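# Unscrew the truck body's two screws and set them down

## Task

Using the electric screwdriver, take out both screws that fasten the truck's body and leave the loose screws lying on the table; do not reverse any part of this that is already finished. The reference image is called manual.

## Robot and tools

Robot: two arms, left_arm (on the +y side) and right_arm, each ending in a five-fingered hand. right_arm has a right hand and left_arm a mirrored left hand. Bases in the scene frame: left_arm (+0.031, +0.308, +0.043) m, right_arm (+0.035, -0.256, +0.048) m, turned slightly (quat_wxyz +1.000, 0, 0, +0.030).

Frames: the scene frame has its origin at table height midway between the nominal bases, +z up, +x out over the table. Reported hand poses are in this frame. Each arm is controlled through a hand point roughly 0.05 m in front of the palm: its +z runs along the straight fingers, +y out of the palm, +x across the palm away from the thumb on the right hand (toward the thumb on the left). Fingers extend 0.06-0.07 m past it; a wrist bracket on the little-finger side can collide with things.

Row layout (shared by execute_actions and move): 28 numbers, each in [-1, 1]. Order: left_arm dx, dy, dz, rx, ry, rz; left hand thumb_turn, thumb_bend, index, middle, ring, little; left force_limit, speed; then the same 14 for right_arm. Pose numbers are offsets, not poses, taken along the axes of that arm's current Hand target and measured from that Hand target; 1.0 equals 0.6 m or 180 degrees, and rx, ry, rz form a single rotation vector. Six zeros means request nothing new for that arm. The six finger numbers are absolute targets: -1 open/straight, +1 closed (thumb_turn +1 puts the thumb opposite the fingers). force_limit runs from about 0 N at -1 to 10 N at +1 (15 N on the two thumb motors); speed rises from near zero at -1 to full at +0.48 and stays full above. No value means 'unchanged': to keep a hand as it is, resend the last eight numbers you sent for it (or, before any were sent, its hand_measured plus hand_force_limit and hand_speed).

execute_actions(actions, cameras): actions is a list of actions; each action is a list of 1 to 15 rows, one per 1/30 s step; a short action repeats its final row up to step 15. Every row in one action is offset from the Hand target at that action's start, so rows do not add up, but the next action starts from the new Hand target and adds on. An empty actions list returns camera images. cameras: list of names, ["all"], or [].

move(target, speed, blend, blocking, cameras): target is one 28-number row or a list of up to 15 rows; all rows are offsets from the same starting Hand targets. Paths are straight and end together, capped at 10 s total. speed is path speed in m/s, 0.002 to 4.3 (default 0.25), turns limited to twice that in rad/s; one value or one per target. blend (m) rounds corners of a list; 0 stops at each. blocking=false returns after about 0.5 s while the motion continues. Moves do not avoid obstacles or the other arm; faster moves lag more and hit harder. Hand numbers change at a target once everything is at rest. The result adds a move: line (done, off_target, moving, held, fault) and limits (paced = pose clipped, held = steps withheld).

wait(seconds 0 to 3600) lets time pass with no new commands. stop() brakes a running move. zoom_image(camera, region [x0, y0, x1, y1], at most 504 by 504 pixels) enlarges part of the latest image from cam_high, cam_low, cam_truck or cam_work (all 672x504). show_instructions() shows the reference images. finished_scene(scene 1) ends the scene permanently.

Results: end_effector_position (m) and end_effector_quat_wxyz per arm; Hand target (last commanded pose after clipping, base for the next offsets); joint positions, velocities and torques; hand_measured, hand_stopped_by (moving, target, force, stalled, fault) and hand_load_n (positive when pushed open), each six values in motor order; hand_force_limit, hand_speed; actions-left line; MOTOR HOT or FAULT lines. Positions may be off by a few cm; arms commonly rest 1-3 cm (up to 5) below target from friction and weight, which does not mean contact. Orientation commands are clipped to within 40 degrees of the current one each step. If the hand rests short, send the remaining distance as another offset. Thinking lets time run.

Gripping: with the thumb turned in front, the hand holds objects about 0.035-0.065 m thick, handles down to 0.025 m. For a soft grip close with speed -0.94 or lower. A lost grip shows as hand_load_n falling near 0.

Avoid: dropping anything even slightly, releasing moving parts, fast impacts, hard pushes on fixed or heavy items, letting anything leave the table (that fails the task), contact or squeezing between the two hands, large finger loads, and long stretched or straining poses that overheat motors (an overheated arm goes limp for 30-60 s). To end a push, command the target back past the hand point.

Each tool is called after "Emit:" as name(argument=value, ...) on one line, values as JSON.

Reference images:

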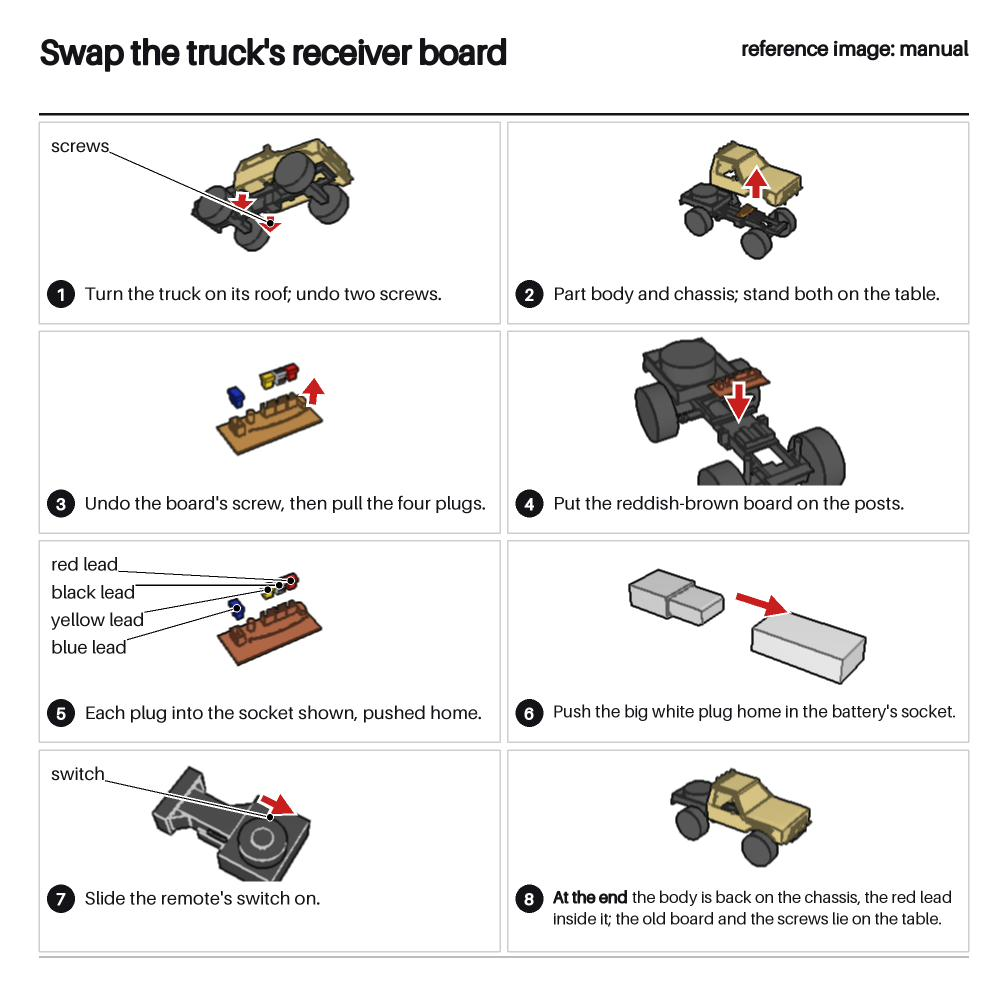

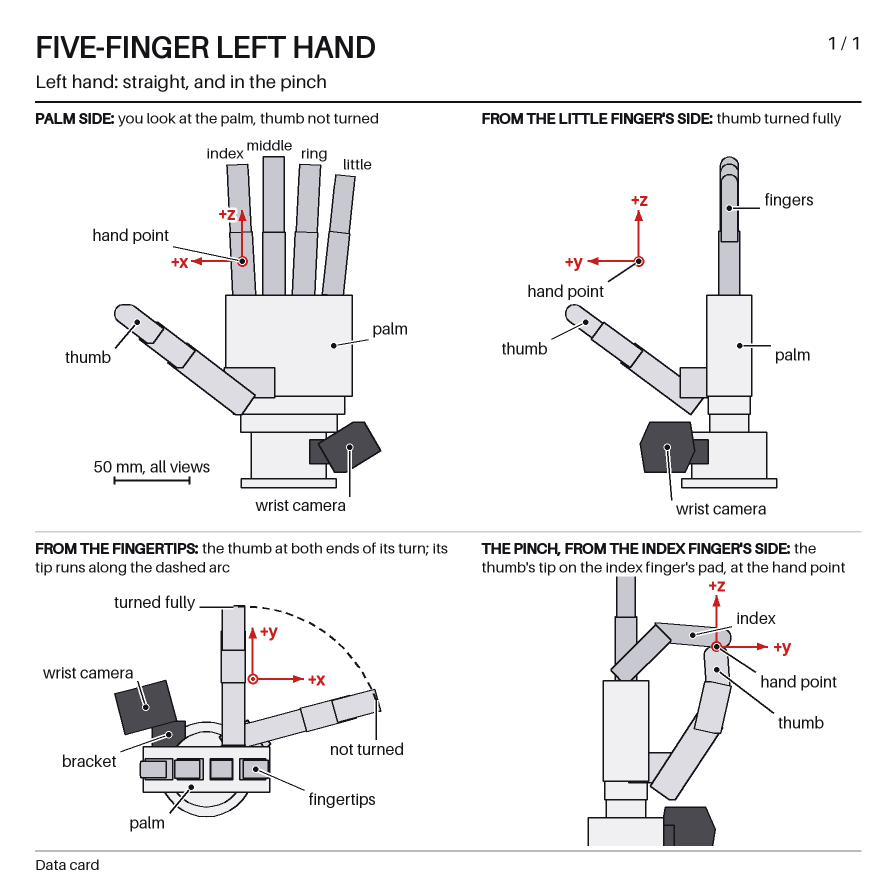

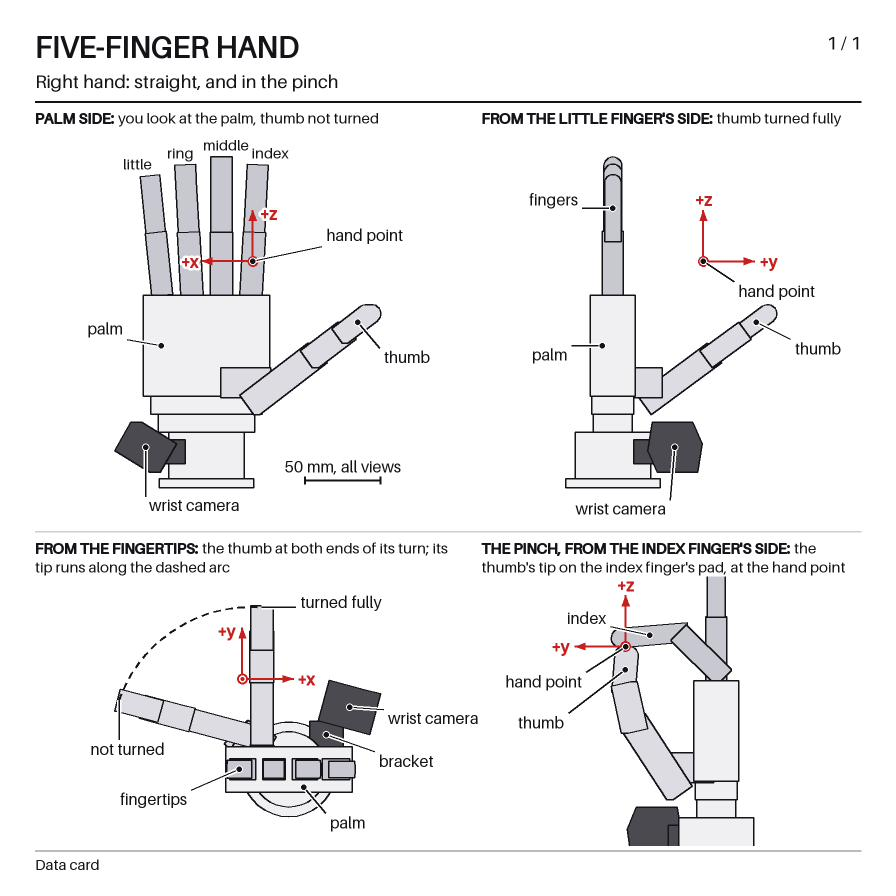

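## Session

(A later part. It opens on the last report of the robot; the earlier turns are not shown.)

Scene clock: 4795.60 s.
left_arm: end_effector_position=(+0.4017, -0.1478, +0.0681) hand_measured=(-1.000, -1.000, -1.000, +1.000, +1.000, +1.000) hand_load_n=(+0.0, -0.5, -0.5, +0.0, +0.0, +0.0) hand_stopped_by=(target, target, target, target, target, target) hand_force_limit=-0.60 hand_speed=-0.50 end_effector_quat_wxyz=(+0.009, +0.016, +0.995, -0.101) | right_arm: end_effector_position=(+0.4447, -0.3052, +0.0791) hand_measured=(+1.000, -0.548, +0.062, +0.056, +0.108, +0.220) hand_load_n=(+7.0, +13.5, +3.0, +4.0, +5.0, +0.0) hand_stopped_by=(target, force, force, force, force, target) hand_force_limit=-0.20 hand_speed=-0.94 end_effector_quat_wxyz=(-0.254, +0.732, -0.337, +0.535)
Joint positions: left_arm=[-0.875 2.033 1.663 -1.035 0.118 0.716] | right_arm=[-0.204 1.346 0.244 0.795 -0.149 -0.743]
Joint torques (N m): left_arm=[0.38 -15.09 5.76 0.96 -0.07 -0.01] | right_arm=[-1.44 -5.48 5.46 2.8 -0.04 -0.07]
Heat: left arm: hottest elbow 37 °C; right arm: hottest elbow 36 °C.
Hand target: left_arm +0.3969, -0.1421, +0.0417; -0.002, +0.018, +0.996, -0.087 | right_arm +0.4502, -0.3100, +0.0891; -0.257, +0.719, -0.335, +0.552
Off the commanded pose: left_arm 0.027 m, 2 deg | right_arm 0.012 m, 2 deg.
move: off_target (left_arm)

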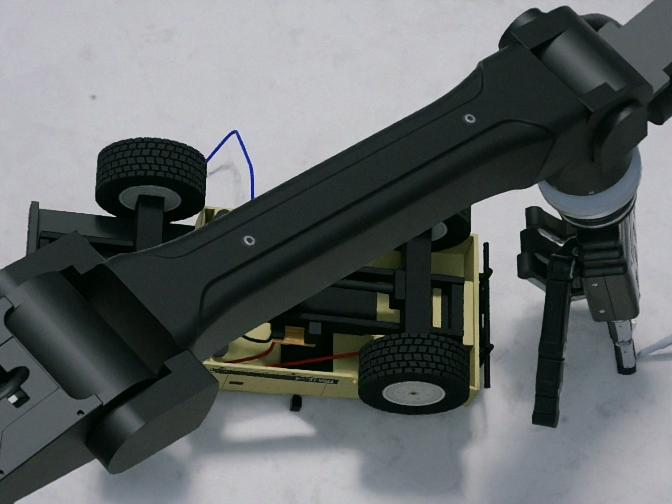

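Emit:
move(target=[[0,0.00116,0.00656,0,0,0,-1,-1,-1,1,1,1,-0.6,-0.5,0,0,0,0,0,0,1,-0.54,0.25,0.3,0.35,0.22,-0.2,-0.94]], speed=[0.02], cameras=["cam_truck"])

Emit:
zoom_image(camera="cam_truck", region=[602, 330, 662, 390])

Scene clock: 4801.27 s.
left_arm: end_effector_position=(+0.4018, -0.1480, +0.0675) hand_measured=(-1.000, -1.000, -1.000, +1.000, +1.000, +1.000) hand_load_n=(+0.0, +0.0, -1.0, +0.0, +0.0, +0.0) hand_stopped_by=(target, target, target, target, target, target) hand_force_limit=-0.60 hand_speed=-0.50 end_effector_quat_wxyz=(+0.009, +0.016, +0.995, -0.102) | right_arm: end_effector_position=(+0.4447, -0.3052, +0.0791) hand_measured=(+1.000, -0.548, +0.062, +0.056, +0.108, +0.220) hand_load_n=(+7.0, +13.5, +3.0, +4.0, +5.0, +0.0) hand_stopped_by=(target, force, force, force, force, target) hand_force_limit=-0.20 hand_speed=-0.94 end_effector_quat_wxyz=(-0.254, +0.732, -0.337, +0.535)
Joint positions: left_arm=[-0.875 2.033 1.662 -1.032 0.119 0.716] | right_arm=[-0.204 1.346 0.244 0.795 -0.149 -0.743]
Joint torques (N m): left_arm=[0.73 -14.15 5.56 1.17 -0.12 -0.03] | right_arm=[-1.55 -5.19 5.46 2.76 -0.04 -0.08]
Heat: left arm: hottest elbow 37 °C; right arm: hottest elbow 36 °C.
Hand target: left_arm +0.3969, -0.1420, +0.0377; -0.002, +0.018, +0.996, -0.087 | right_arm +0.4502, -0.3100, +0.0891; -0.257, +0.719, -0.335, +0.552
Off the commanded pose: left_arm 0.031 m, 2 deg | right_arm 0.012 m, 2 deg.
move: off_target (left_arm)

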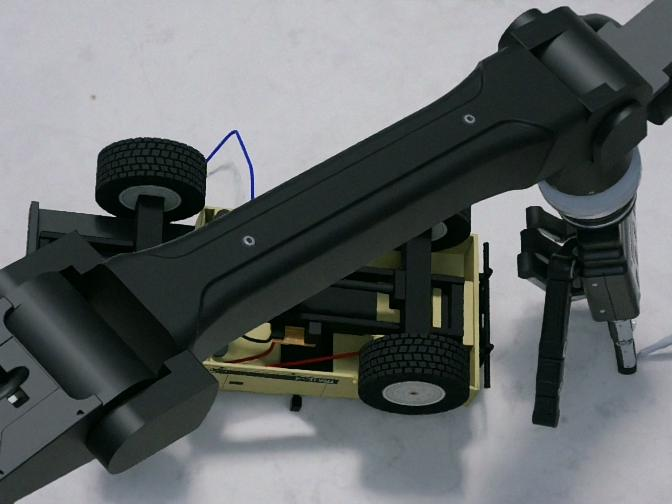

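Scaled by 8.400 from the camera's image (finer frame: 960x720).

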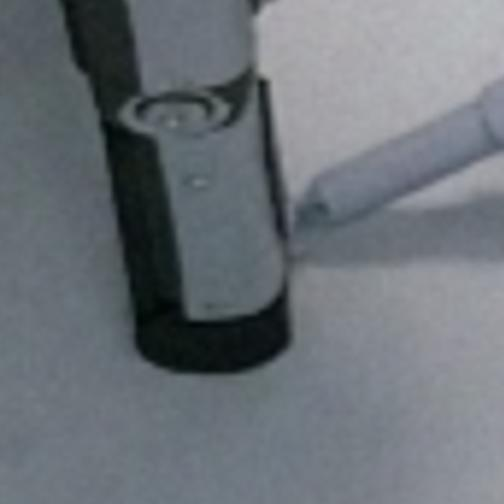

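Emit:
move(target=[[0,0,0,0,0,0,-1,-1,-1,1,1,1,-0.6,-0.5,0.04967,0.00615,0.00307,0,0,0,1,-0.54,0.25,0.3,0.35,0.22,-0.2,-0.94]], speed=[0.03], cameras=["cam_truck"])

Emit:
zoom_image(camera="cam_truck", region=[602, 330, 662, 390])

Scene clock: 4808.37 s.
left_arm: end_effector_position=(+0.4028, -0.1493, +0.0674) hand_measured=(-1.000, -1.000, -1.000, +1.000, +1.000, +1.000) hand_load_n=(+0.0, +0.0, -0.5, +0.0, +0.0, +0.0) hand_stopped_by=(target, target, target, target, target, target) hand_force_limit=-0.60 hand_speed=-0.50 end_effector_quat_wxyz=(+0.011, +0.016, +0.994, -0.104) | right_arm: end_effector_position=(+0.4351, -0.3246, +0.0768) hand_measured=(+1.000, -0.548, +0.062, +0.056, +0.108, +0.220) hand_load_n=(+7.0, +14.0, +3.0, +4.5, +5.0, +0.0) hand_stopped_by=(target, force, force, force, force, target) hand_force_limit=-0.20 hand_speed=-0.94 end_effector_quat_wxyz=(-0.259, +0.732, -0.353, +0.522)
Joint positions: left_arm=[-0.875 2.033 1.662 -1.027 0.119 0.716] | right_arm=[-0.297 1.317 0.244 0.736 -0.236 -0.743]
Joint torques (N m): left_arm=[0.38 -14.04 5.61 0.84 -0.13 -0.02] | right_arm=[-1.38 -7 8.87 1.61 -0.1 -0.33]
Heat: left arm: hottest elbow 37 °C; right arm: hottest elbow 36 °C.
Hand target: left_arm +0.3969, -0.1420, +0.0377; -0.002, +0.018, +0.996, -0.087 | right_arm +0.4562, -0.3353, +0.1044; -0.257, +0.719, -0.335, +0.552
Off the commanded pose: left_arm 0.031 m, 2 deg | right_arm 0.036 m, 4 deg.
move: off_target (right_arm)

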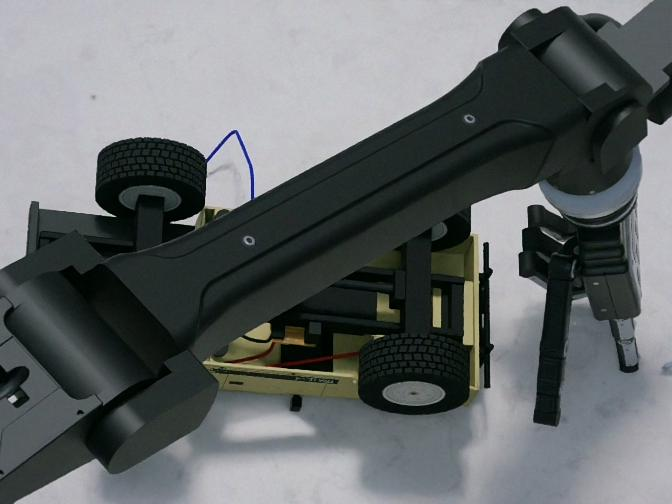

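Scaled by 8.400 from the camera's image (finer frame: 960x720).

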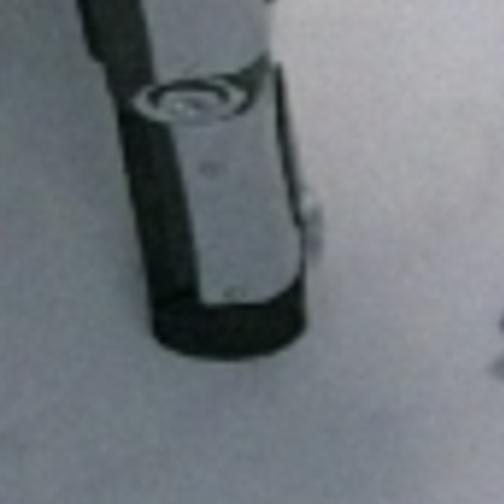

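Emit:
move(target=[[0,0,0,0,0,0,-1,-1,-1,1,1,1,-0.6,-0.5,0.06936,-0.0048,-0.0129,0,0,0,1,-0.54,0.25,0.3,0.35,0.22,-0.2,-0.94]], speed=[0.05], cameras=["cam_truck","cam_work"])

Emit:
zoom_image(camera="cam_truck", region=[602, 330, 662, 390])

Scene clock: 4820.80 s.
left_arm: end_effector_position=(+0.4028, -0.1493, +0.0674) hand_measured=(-1.000, -1.000, -1.000, +1.000, +1.000, +1.000) hand_load_n=(+0.0, +0.0, -0.5, +0.0, +0.0, +0.0) hand_stopped_by=(target, target, target, target, target, target) hand_force_limit=-0.60 hand_speed=-0.50 end_effector_quat_wxyz=(+0.011, +0.016, +0.994, -0.104) | right_arm: end_effector_position=(+0.4295, -0.3500, +0.0982) hand_measured=(+1.000, -0.548, +0.062, +0.056, +0.108, +0.220) hand_load_n=(+7.0, +14.0, +3.0, +4.5, +5.0, +0.0) hand_stopped_by=(target, force, force, force, force, target) hand_force_limit=-0.20 hand_speed=-0.94 end_effector_quat_wxyz=(-0.262, +0.733, -0.360, +0.515)
Joint positions: left_arm=[-0.875 2.033 1.662 -1.027 0.119 0.716] | right_arm=[-0.406 1.203 0.28 0.562 -0.339 -0.769]
Joint torques (N m): left_arm=[0.79 -14.27 5.52 0.85 -0.11 -0.04] | right_arm=[-1.26 -6.48 11.44 1.51 -0.16 -0.36]
Heat: left arm: hottest elbow 37 °C; right arm: hottest elbow 36 °C.
Hand target: left_arm +0.3969, -0.1420, +0.0377; -0.002, +0.018, +0.996, -0.087 | right_arm +0.4563, -0.3653, +0.1345; -0.257, +0.719, -0.335, +0.552
Off the commanded pose: left_arm 0.031 m, 2 deg | right_arm 0.048 m, 5 deg.
move: off_target (right_arm)

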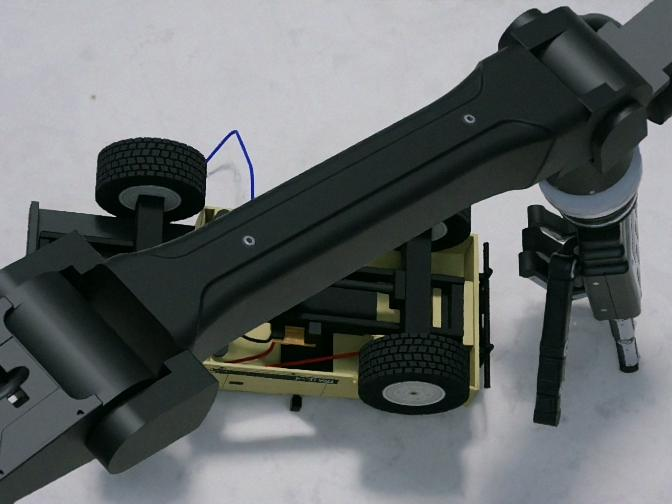

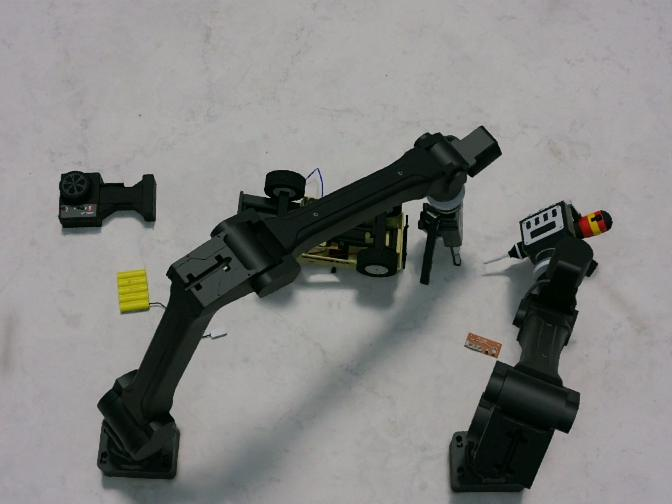

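Scaled by 8.400 from the camera's image (finer frame: 960x720).

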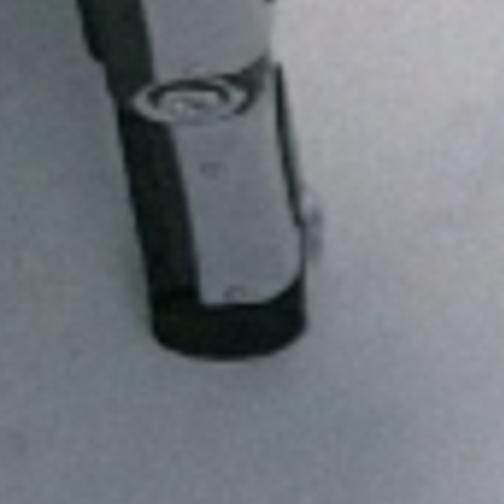

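Emit:
move(target=[[0,-0.02893,-0.16413,0,0,0,-1,-1,-1,1,1,1,-0.6,-0.5,0.1364,-0.0556,-0.0344,0,0,0,1,-0.54,0.25,0.3,0.35,0.22,-0.2,-0.94]], speed=[0.06], cameras=["cam_truck"])

Emit:
zoom_image(camera="cam_truck", region=[602, 310, 672, 380])

Scene clock: 4828.23 s.
left_arm: end_effector_position=(+0.3880, -0.1314, +0.1195) hand_measured=(-1.000, -1.000, -1.000, +1.000, +1.000, +1.000) hand_load_n=(+0.0, +0.0, +0.0, +0.0, +0.0, +0.0) hand_stopped_by=(target, target, target, target, target, target) hand_force_limit=-0.60 hand_speed=-0.50 end_effector_quat_wxyz=(-0.015, +0.014, +0.997, -0.073) | right_arm: end_effector_position=(+0.4336, -0.3884, +0.1678) hand_measured=(+1.000, -0.548, +0.062, +0.056, +0.108, +0.220) hand_load_n=(+7.0, +14.0, +3.0, +4.0, +5.0, +0.0) hand_stopped_by=(target, force, force, force, force, target) hand_force_limit=-0.20 hand_speed=-0.94 end_effector_quat_wxyz=(-0.266, +0.732, -0.364, +0.510)
Joint positions: left_arm=[-0.875 1.989 1.727 -1.218 0.119 0.716] | right_arm=[-0.54 1.027 0.435 0.204 -0.468 -0.811]
Joint torques (N m): left_arm=[0.73 -17.03 10.74 -0.27 -0.12 -0.02] | right_arm=[-1.44 -6.12 14.41 1.4 -0.26 -0.35]
Heat: left arm: hottest elbow 37 °C; right arm: hottest elbow 37 °C.
Hand target: left_arm +0.3970, -0.1421, +0.1379; -0.002, +0.018, +0.996, -0.087 | right_arm +0.4565, -0.4065, +0.2153; -0.257, +0.719, -0.335, +0.552
Off the commanded pose: left_arm 0.023 m, 2 deg | right_arm 0.056 m, 6 deg.
move: off_target (left_arm, right_arm)

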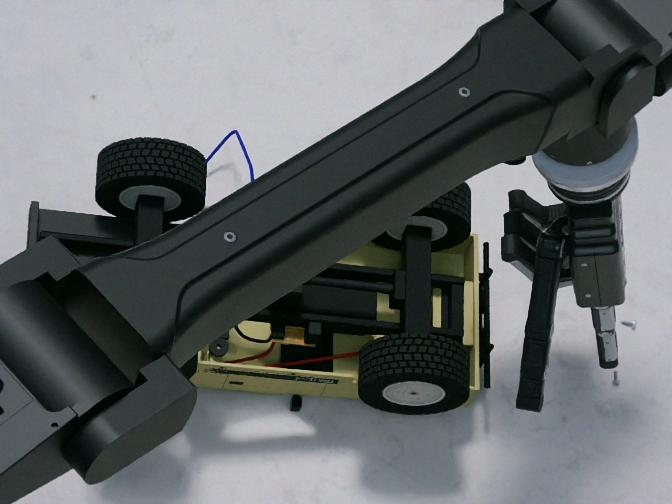

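Scaled by 7.200 from the camera's image (finer frame: 960x720).

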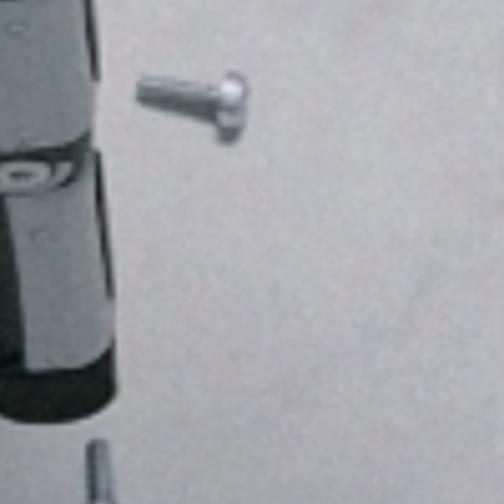

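Emit:
move(target=[[0,-0.04919,-0.27903,0,0,0,-1,-1,-1,1,1,1,-0.6,-0.5,0,0,0,0,0,0,1,-0.54,0.25,0.3,0.35,0.22,-0.2,-0.94],[0.12287,0.49617,-0.5918,0.0102,-0.01723,-0.3192,-1,-1,-1,1,1,1,-0.6,-0.5,0,0,0,0,0,0,1,-0.54,0.25,0.3,0.35,0.22,-0.2,-0.94]], speed=[0.1,0.15], blend=[0.03,0], cameras=["all"])

Scene clock: 4874.23 s.
left_arm: end_effector_position=(+0.3407, +0.2132, +0.4403) hand_measured=(-1.000, -1.000, -1.000, +1.000, +1.000, +1.000) hand_load_n=(+0.0, +0.0, +0.0, +0.0, +0.5, +0.0) hand_stopped_by=(target, target, target, target, target, target) hand_force_limit=-0.60 hand_speed=-0.50 end_effector_quat_wxyz=(+0.072, -0.461, +0.869, -0.165) | right_arm: end_effector_position=(+0.4336, -0.3884, +0.1678) hand_measured=(+1.000, -0.548, +0.062, +0.056, +0.108, +0.220) hand_load_n=(+7.0, +14.0, +3.0, +4.5, +5.0, +0.0) hand_stopped_by=(target, force, force, force, force, target) hand_force_limit=-0.20 hand_speed=-0.94 end_effector_quat_wxyz=(-0.266, +0.732, -0.364, +0.510)
Joint positions: left_arm=[-0.177 1.219 1.652 -1.683 0.169 0.391] | right_arm=[-0.54 1.027 0.435 0.204 -0.468 -0.811]
Joint torques (N m): left_arm=[1.08 -5.25 6.6 0.06 0.11 -0.14] | right_arm=[-1.26 -6.01 14.48 1.4 -0.25 -0.36]
Heat: left arm: hottest elbow 40 °C; right arm: hottest elbow 43 °C.
Hand target: left_arm +0.3361, +0.2152, +0.4358; -0.018, -0.465, +0.880, -0.091 | right_arm +0.4565, -0.4065, +0.2153; -0.257, +0.719, -0.335, +0.552
Off the commanded pose: left_arm 0.007 m, 13 deg | right_arm 0.056 m, 6 deg.
joint sent to its limit (left arm) — joint 4 (wrist pitch), lower limit. The joint targets are off in orientation, not in position.
move: off_target (left_arm)

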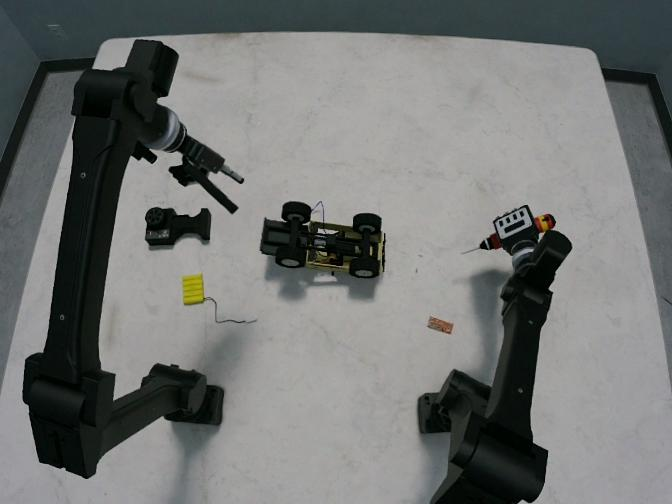

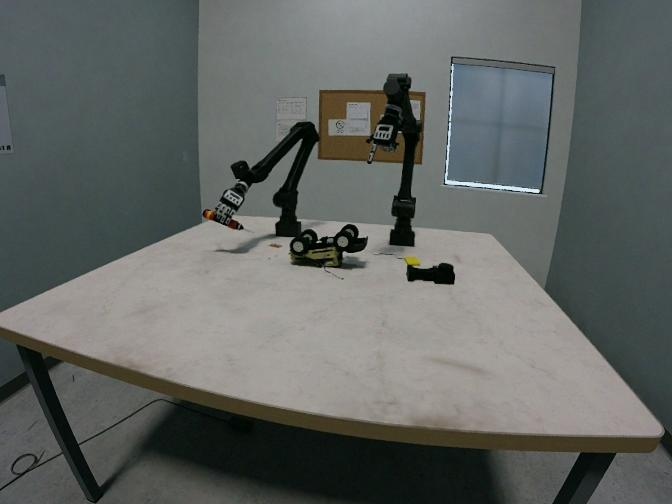

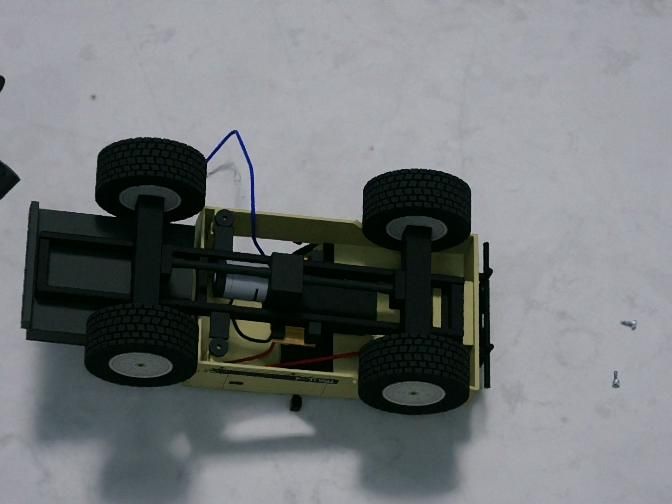

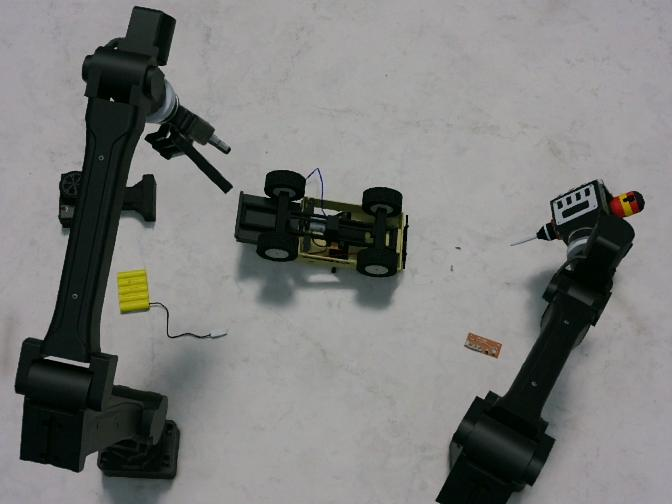

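Emit:
zoom_image(camera="cam_work", region=[490, 150, 672, 290])

Emit:
zoom_image(camera="cam_low", region=[190, 150, 290, 250])

Scaled by 2.769 from the camera's image (finer frame: 960x720).

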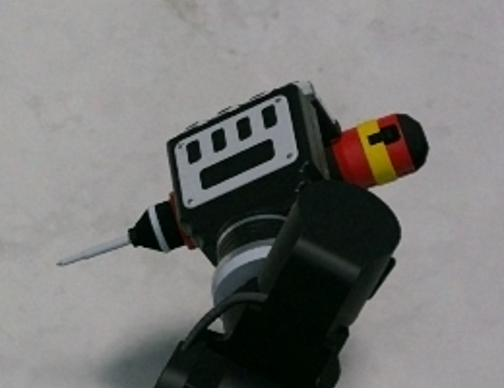

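Scaled by 5.040 from the camera's image (finer frame: 960x720).

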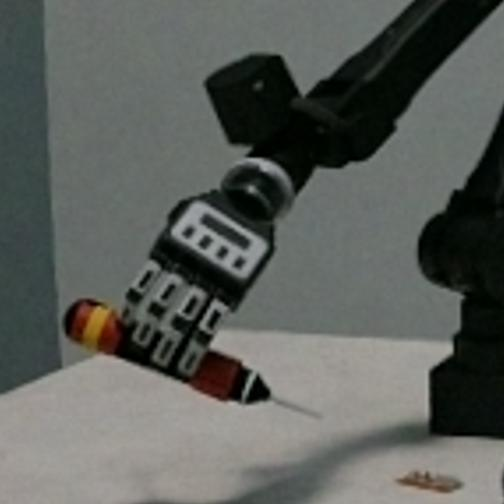

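Emit:
move(target=[[0,0,0,0,0,0,-1,-1,-1,1,1,1,-0.6,-0.5,-0.05017,0.09467,-0.03495,-0.03095,0.00281,0.18096,1,-0.54,0.25,0.3,0.35,0.22,-0.2,-0.94]], speed=[0.12], cameras=["cam_low","cam_work","cam_high"])

Emit:
zoom_image(camera="cam_low", region=[190, 170, 290, 260])

Emit:
zoom_image(camera="cam_work", region=[490, 170, 672, 310])

Scene clock: 5007.20 s.
left_arm: end_effector_position=(+0.3407, +0.2132, +0.4403) hand_measured=(-1.000, -1.000, -1.000, +1.000, +1.000, +1.000) hand_load_n=(+0.0, +0.0, +0.0, +0.0, +0.0, +0.0) hand_stopped_by=(target, target, target, target, target, target) hand_force_limit=-0.60 hand_speed=-0.50 end_effector_quat_wxyz=(+0.072, -0.461, +0.869, -0.165) | right_arm: end_effector_position=(+0.4099, -0.4094, +0.1423) hand_measured=(+1.000, -0.548, +0.062, +0.056, +0.108, +0.220) hand_load_n=(+6.5, +14.0, +2.5, +4.5, +5.5, +0.0) hand_stopped_by=(target, force, force, force, force, target) hand_force_limit=-0.20 hand_speed=-0.94 end_effector_quat_wxyz=(-0.360, +0.616, -0.558, +0.424)
Joint positions: left_arm=[-0.177 1.219 1.652 -1.683 0.169 0.391] | right_arm=[-0.72 1.111 0.435 0.204 -0.575 -0.402]
Joint torques (N m): left_arm=[0.79 -5.19 6.61 0.06 0.12 -0.15] | right_arm=[-1.32 -5.25 10.03 2.24 -0.37 0.07]
Heat: left arm: hottest elbow 37 °C; right arm: hottest elbow 47 °C.
Hand target: left_arm +0.3361, +0.2152, +0.4358; -0.018, -0.465, +0.880, -0.091 | right_arm +0.4200, -0.4200, +0.1599; -0.365, +0.606, -0.550, +0.444
Off the commanded pose: left_arm 0.007 m, 13 deg | right_arm 0.023 m, 3 deg.
joint sent to its limit (left arm) — joint 4 (wrist pitch), lower limit. The joint targets are off in orientation, not in position.
move: off_target (right_arm)
Images, in order (width x height): cam_high 672x504, cam_low 672x504, cam_work 672x504.

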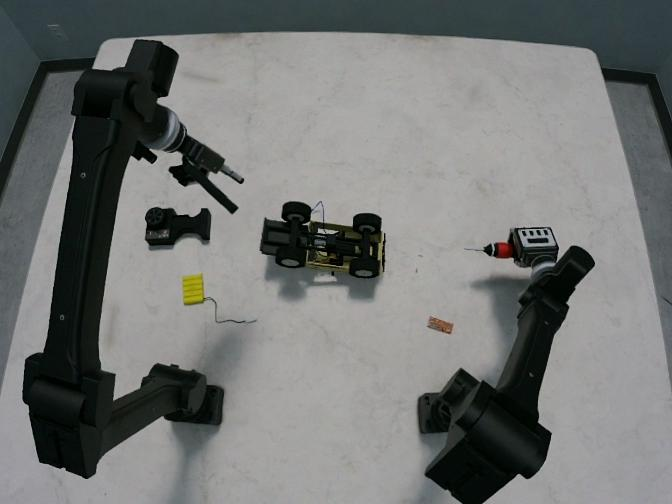

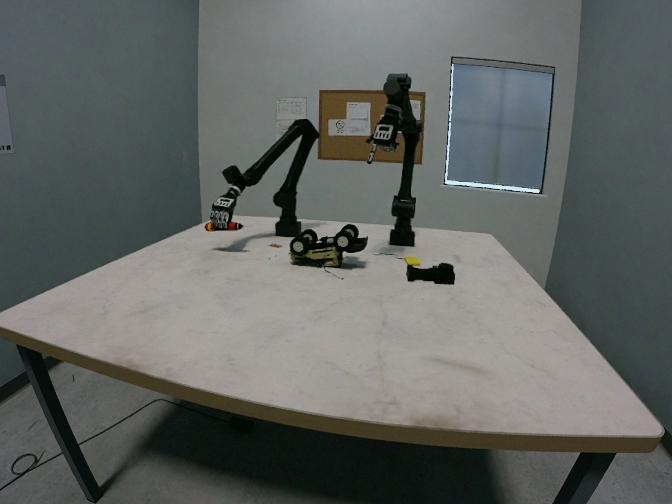

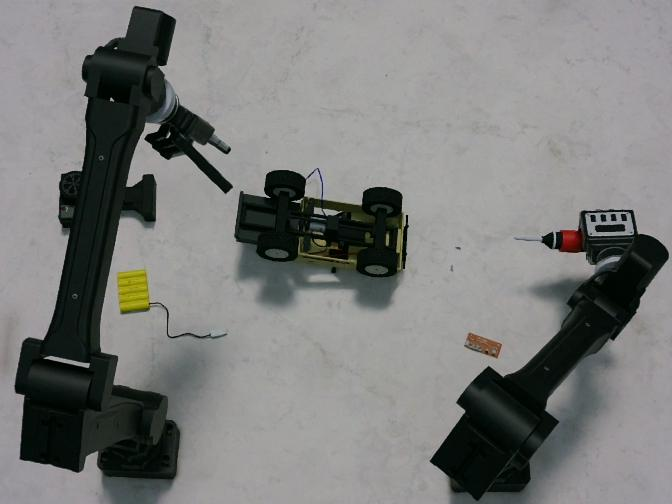

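Scaled by 5.040 from the camera's image (finer frame: 960x720).

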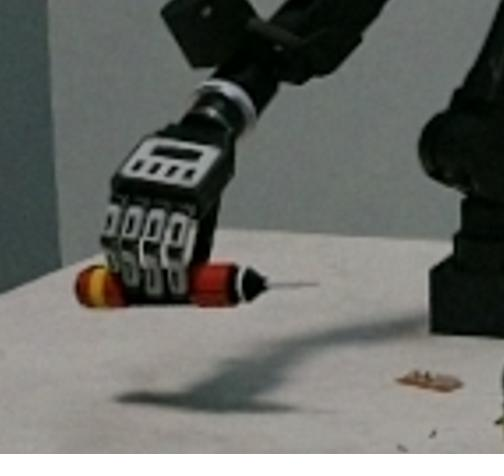

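Scaled by 2.769 from the camera's image (finer frame: 960x720).

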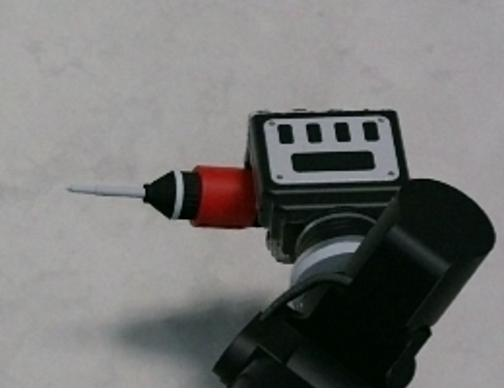

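Emit:
move(target=[[0,0,0,0,0,0,-1,-1,-1,1,1,1,-0.6,-0.5,-0.01807,0.12413,0.0452,0,0,0,1,-0.54,0.25,0.3,0.35,0.22,-0.2,-0.94]], speed=[0.06], cameras=["cam_low","cam_work"])

Emit:
zoom_image(camera="cam_low", region=[190, 180, 290, 270])

Scene clock: 5029.57 s.
left_arm: end_effector_position=(+0.3407, +0.2132, +0.4403) hand_measured=(-1.000, -1.000, -1.000, +1.000, +1.000, +1.000) hand_load_n=(+0.0, +0.0, +0.0, +0.0, +0.0, +0.0) hand_stopped_by=(target, target, target, target, target, target) hand_force_limit=-0.60 hand_speed=-0.50 end_effector_quat_wxyz=(+0.072, -0.461, +0.869, -0.165) | right_arm: end_effector_position=(+0.4145, -0.4128, +0.0694) hand_measured=(+1.000, -0.548, +0.062, +0.056, +0.108, +0.220) hand_load_n=(+6.5, +14.0, +2.5, +4.0, +5.0, +0.0) hand_stopped_by=(target, force, force, force, force, target) hand_force_limit=-0.20 hand_speed=-0.94 end_effector_quat_wxyz=(-0.360, +0.615, -0.555, +0.428)
Joint positions: left_arm=[-0.177 1.219 1.652 -1.683 0.169 0.391] | right_arm=[-0.72 1.395 0.357 0.575 -0.575 -0.401]
Joint torques (N m): left_arm=[0.73 -5.42 6.71 0.08 0.09 -0.13] | right_arm=[-1.38 -6.83 6.06 2.45 -0.34 0.1]
Heat: left arm: hottest elbow 37 °C; right arm: hottest elbow 44 °C.
Hand target: left_arm +0.3361, +0.2152, +0.4358; -0.018, -0.465, +0.880, -0.091 | right_arm +0.4200, -0.4200, +0.0799; -0.366, +0.606, -0.550, +0.444
Off the commanded pose: left_arm 0.007 m, 13 deg | right_arm 0.014 m, 2 deg.
joint sent to its limit (left arm) — joint 4 (wrist pitch), lower limit. The joint targets are off in orientation, not in position.
move: off_target (right_arm)

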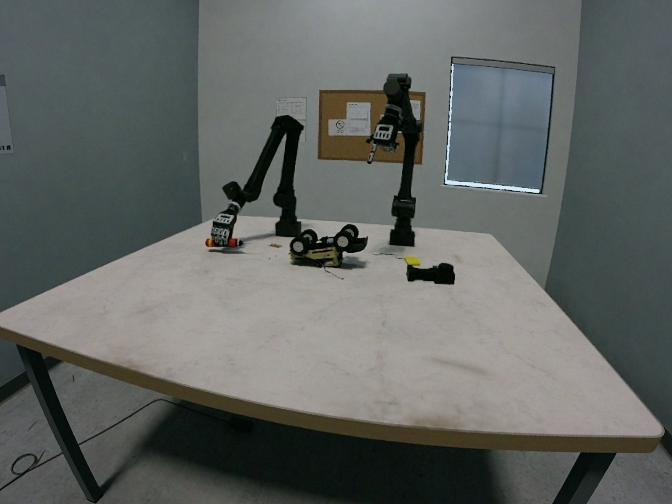

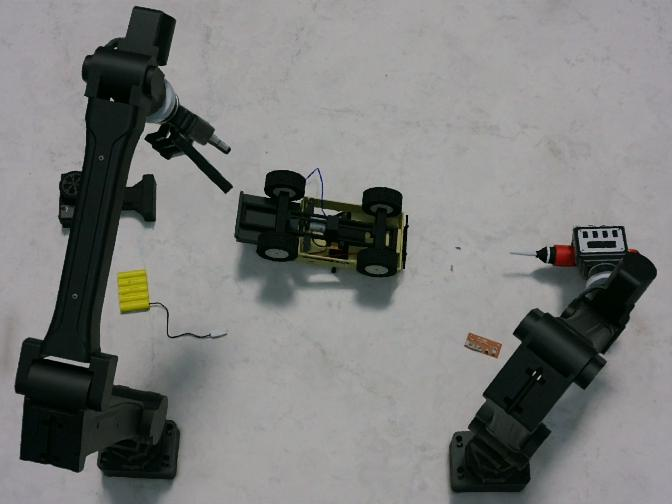

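Scaled by 5.040 from the camera's image (finer frame: 960x720).

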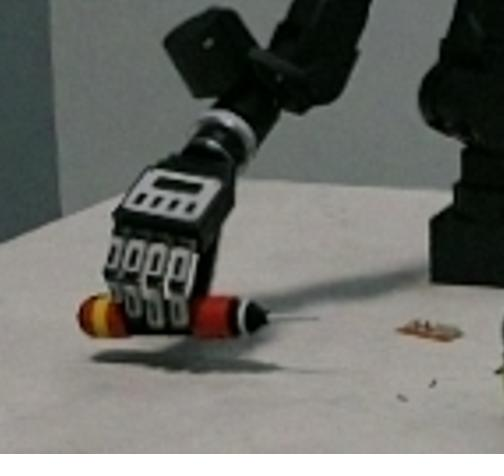

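Emit:
move(target=[[0,0,0,0,0,0,-1,-1,-1,1,1,1,-0.6,-0.5,-0.00452,0.03103,0.0113,0,0,0,1,-0.54,0.25,0.3,0.35,0.22,-0.2,-0.94]], speed=[0.03], cameras=["cam_low","cam_work"])

Emit:
zoom_image(camera="cam_low", region=[190, 190, 290, 280])

Scene clock: 5039.47 s.
left_arm: end_effector_position=(+0.3407, +0.2132, +0.4403) hand_measured=(-1.000, -1.000, -1.000, +1.000, +1.000, +1.000) hand_load_n=(+0.0, +0.0, +0.0, +0.0, +0.0, +0.0) hand_stopped_by=(target, target, target, target, target, target) hand_force_limit=-0.60 hand_speed=-0.50 end_effector_quat_wxyz=(+0.072, -0.461, +0.869, -0.165) | right_arm: end_effector_position=(+0.4155, -0.4136, +0.0512) hand_measured=(+1.000, -0.548, +0.062, +0.056, +0.108, +0.220) hand_load_n=(+6.5, +14.0, +2.5, +4.5, +5.0, +0.0) hand_stopped_by=(target, force, force, force, force, target) hand_force_limit=-0.20 hand_speed=-0.94 end_effector_quat_wxyz=(-0.361, +0.615, -0.554, +0.429)
Joint positions: left_arm=[-0.177 1.219 1.652 -1.683 0.169 0.391] | right_arm=[-0.72 1.483 0.347 0.678 -0.575 -0.401]
Joint torques (N m): left_arm=[0.79 -5.48 6.57 0.08 0.1 -0.13] | right_arm=[-1.26 -7 5.15 2.45 -0.33 0.09]
Heat: left arm: hottest elbow 37 °C; right arm: hottest elbow 43 °C.
Hand target: left_arm +0.3361, +0.2152, +0.4358; -0.018, -0.465, +0.880, -0.091 | right_arm +0.4201, -0.4200, +0.0600; -0.365, +0.606, -0.550, +0.444
Off the commanded pose: left_arm 0.007 m, 13 deg | right_arm 0.012 m, 2 deg.
joint sent to its limit (left arm) — joint 4 (wrist pitch), lower limit. The joint targets are off in orientation, not in position.
move: off_target (right_arm)

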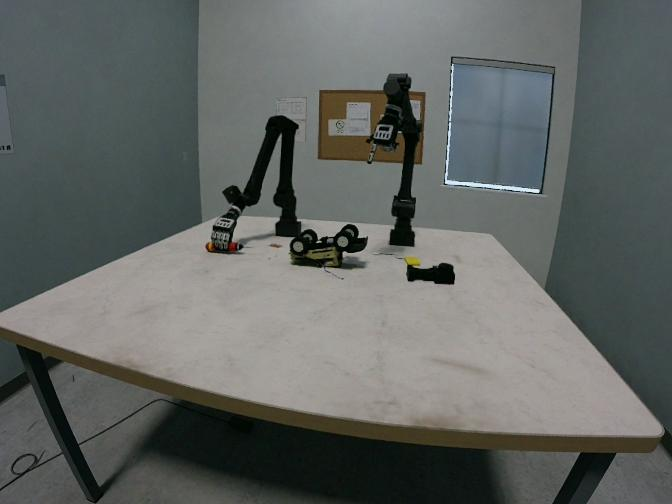

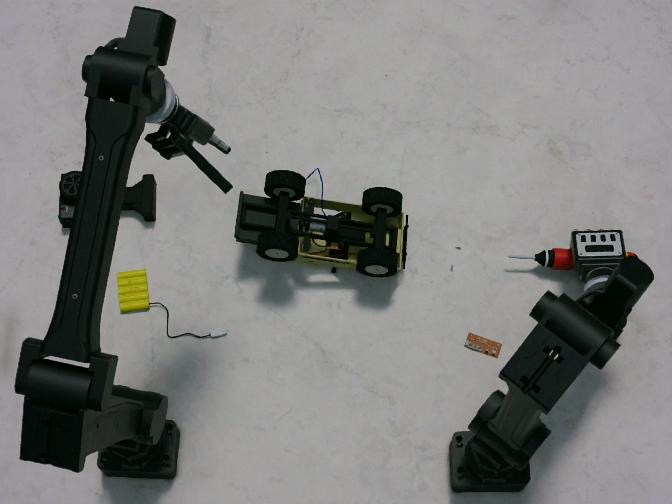

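Scaled by 5.040 from the camera's image (finer frame: 960x720).

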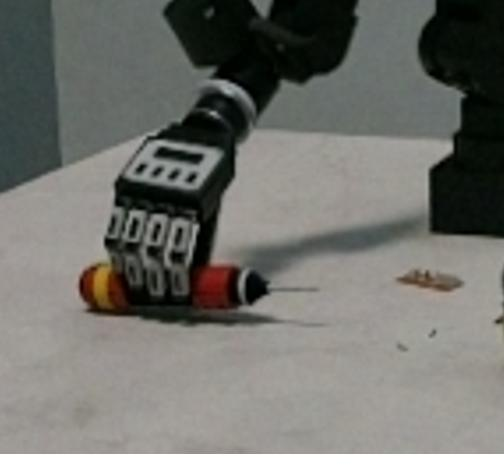

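Emit:
move(target=[[0,0,0,0,0,0,-1,-1,-1,1,1,1,-0.6,-0.5,-0.00226,0.01552,0.00565,0,0,0,1,-0.54,0.25,0.3,0.35,0.22,-0.2,-0.94]], speed=[0.03], cameras=["cam_low"])

Emit:
zoom_image(camera="cam_low", region=[195, 215, 255, 265])

Scene clock: 5044.93 s.
left_arm: end_effector_position=(+0.3407, +0.2132, +0.4403) hand_measured=(-1.000, -1.000, -1.000, +1.000, +1.000, +1.000) hand_load_n=(+0.0, +0.0, +0.0, +0.0, +0.0, +0.0) hand_stopped_by=(target, target, target, target, target, target) hand_force_limit=-0.60 hand_speed=-0.50 end_effector_quat_wxyz=(+0.072, -0.461, +0.869, -0.165) | right_arm: end_effector_position=(+0.4184, -0.4158, +0.0456) hand_measured=(+1.000, -0.548, +0.062, +0.056, +0.108, +0.220) hand_load_n=(+6.5, +14.0, +3.0, +4.5, +4.5, +0.0) hand_stopped_by=(target, force, force, force, force, target) hand_force_limit=-0.20 hand_speed=-0.94 end_effector_quat_wxyz=(-0.361, +0.614, -0.550, +0.435)
Joint positions: left_arm=[-0.177 1.219 1.652 -1.683 0.169 0.391] | right_arm=[-0.72 1.525 0.347 0.734 -0.575 -0.401]
Joint torques (N m): left_arm=[0.85 -5.19 6.54 0.09 0.12 -0.15] | right_arm=[-1.2 -7.06 4.52 2.4 -0.32 0.11]
Heat: left arm: hottest elbow 37 °C; right arm: hottest elbow 42 °C.
Hand target: left_arm +0.3361, +0.2152, +0.4358; -0.018, -0.465, +0.880, -0.091 | right_arm +0.4201, -0.4201, +0.0499; -0.365, +0.606, -0.550, +0.444
Off the commanded pose: left_arm 0.007 m, 13 deg | right_arm 0.006 m, 2 deg.
joint sent to its limit (left arm) — joint 4 (wrist pitch), lower limit. The joint targets are off in orientation, not in position.
move: done

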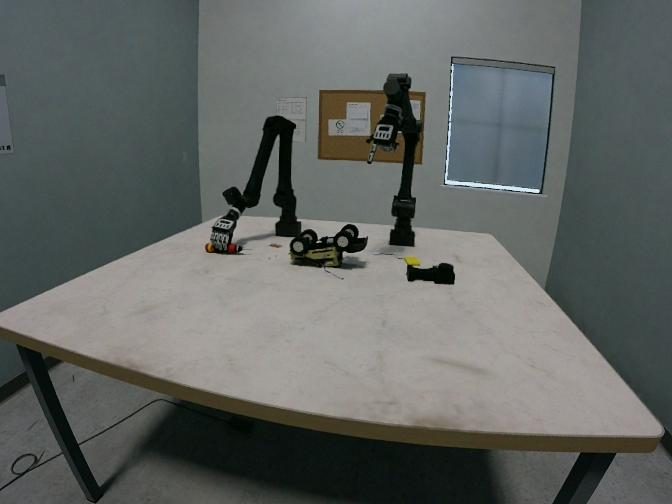

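Scaled by 8.400 from the camera's image (finer frame: 960x720).

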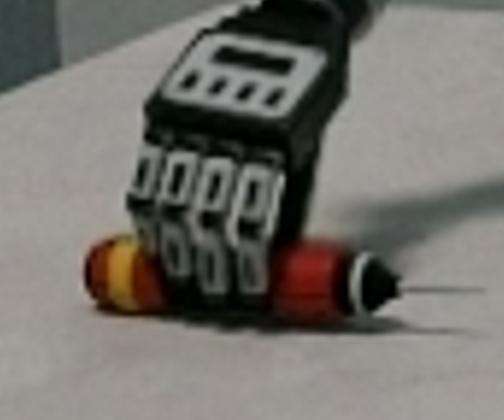

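Emit:
move(target=[[0,0,0,0,0,0,-1,-1,-1,1,1,1,-0.6,-0.5,-0.00113,0.00776,0.00283,0,0,0,1,-0.54,0.25,0.3,0.35,0.22,-0.2,-0.94]], speed=[0.02], cameras=["cam_low"])

Emit:
zoom_image(camera="cam_low", region=[195, 215, 255, 265])

Scene clock: 5049.80 s.
left_arm: end_effector_position=(+0.3407, +0.2132, +0.4403) hand_measured=(-1.000, -1.000, -1.000, +1.000, +1.000, +1.000) hand_load_n=(+0.0, +0.0, +0.0, +0.0, +0.0, +0.0) hand_stopped_by=(target, target, target, target, target, target) hand_force_limit=-0.60 hand_speed=-0.50 end_effector_quat_wxyz=(+0.072, -0.461, +0.869, -0.165) | right_arm: end_effector_position=(+0.4203, -0.4172, +0.0439) hand_measured=(+1.000, -0.548, +0.062, +0.056, +0.108, +0.220) hand_load_n=(+7.5, +14.0, +3.5, +4.0, +4.0, +0.0) hand_stopped_by=(target, force, force, force, force, target) hand_force_limit=-0.20 hand_speed=-0.94 end_effector_quat_wxyz=(-0.362, +0.614, -0.547, +0.440)
Joint positions: left_arm=[-0.177 1.219 1.652 -1.683 0.169 0.391] | right_arm=[-0.72 1.544 0.347 0.765 -0.576 -0.401]
Joint torques (N m): left_arm=[0.91 -5.3 6.6 0.13 0.1 -0.12] | right_arm=[-1.38 -6.59 4.22 2.18 -0.29 0.11]
Heat: left arm: hottest elbow 37 °C; right arm: hottest elbow 41 °C.
Hand target: left_arm +0.3361, +0.2152, +0.4358; -0.018, -0.465, +0.880, -0.091 | right_arm +0.4201, -0.4200, +0.0450; -0.366, +0.606, -0.550, +0.444
Off the commanded pose: left_arm 0.007 m, 13 deg | right_arm 0.003 m, 1 deg.
joint sent to its limit (left arm) — joint 4 (wrist pitch), lower limit. The joint targets are off in orientation, not in position.
move: done

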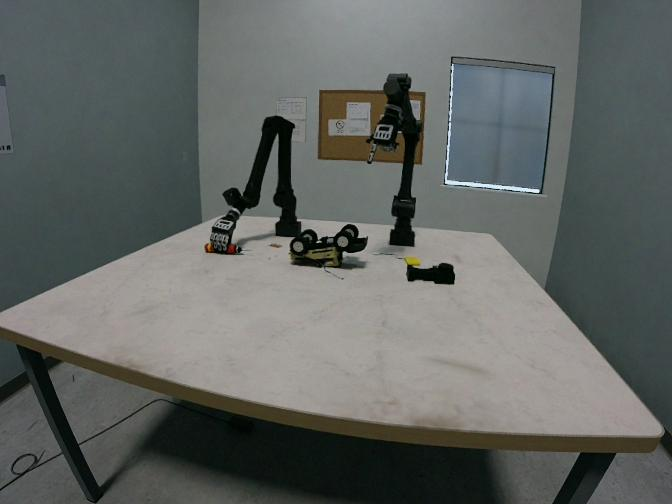

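Scaled by 8.400 from the camera's image (finer frame: 960x720).

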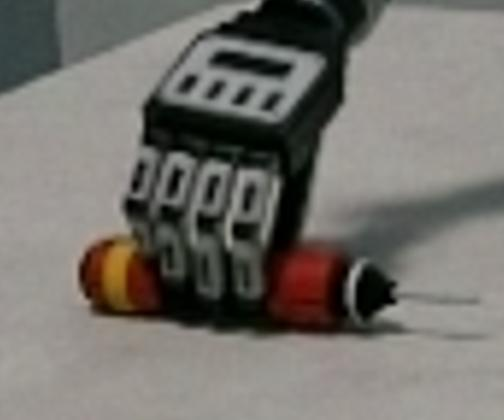

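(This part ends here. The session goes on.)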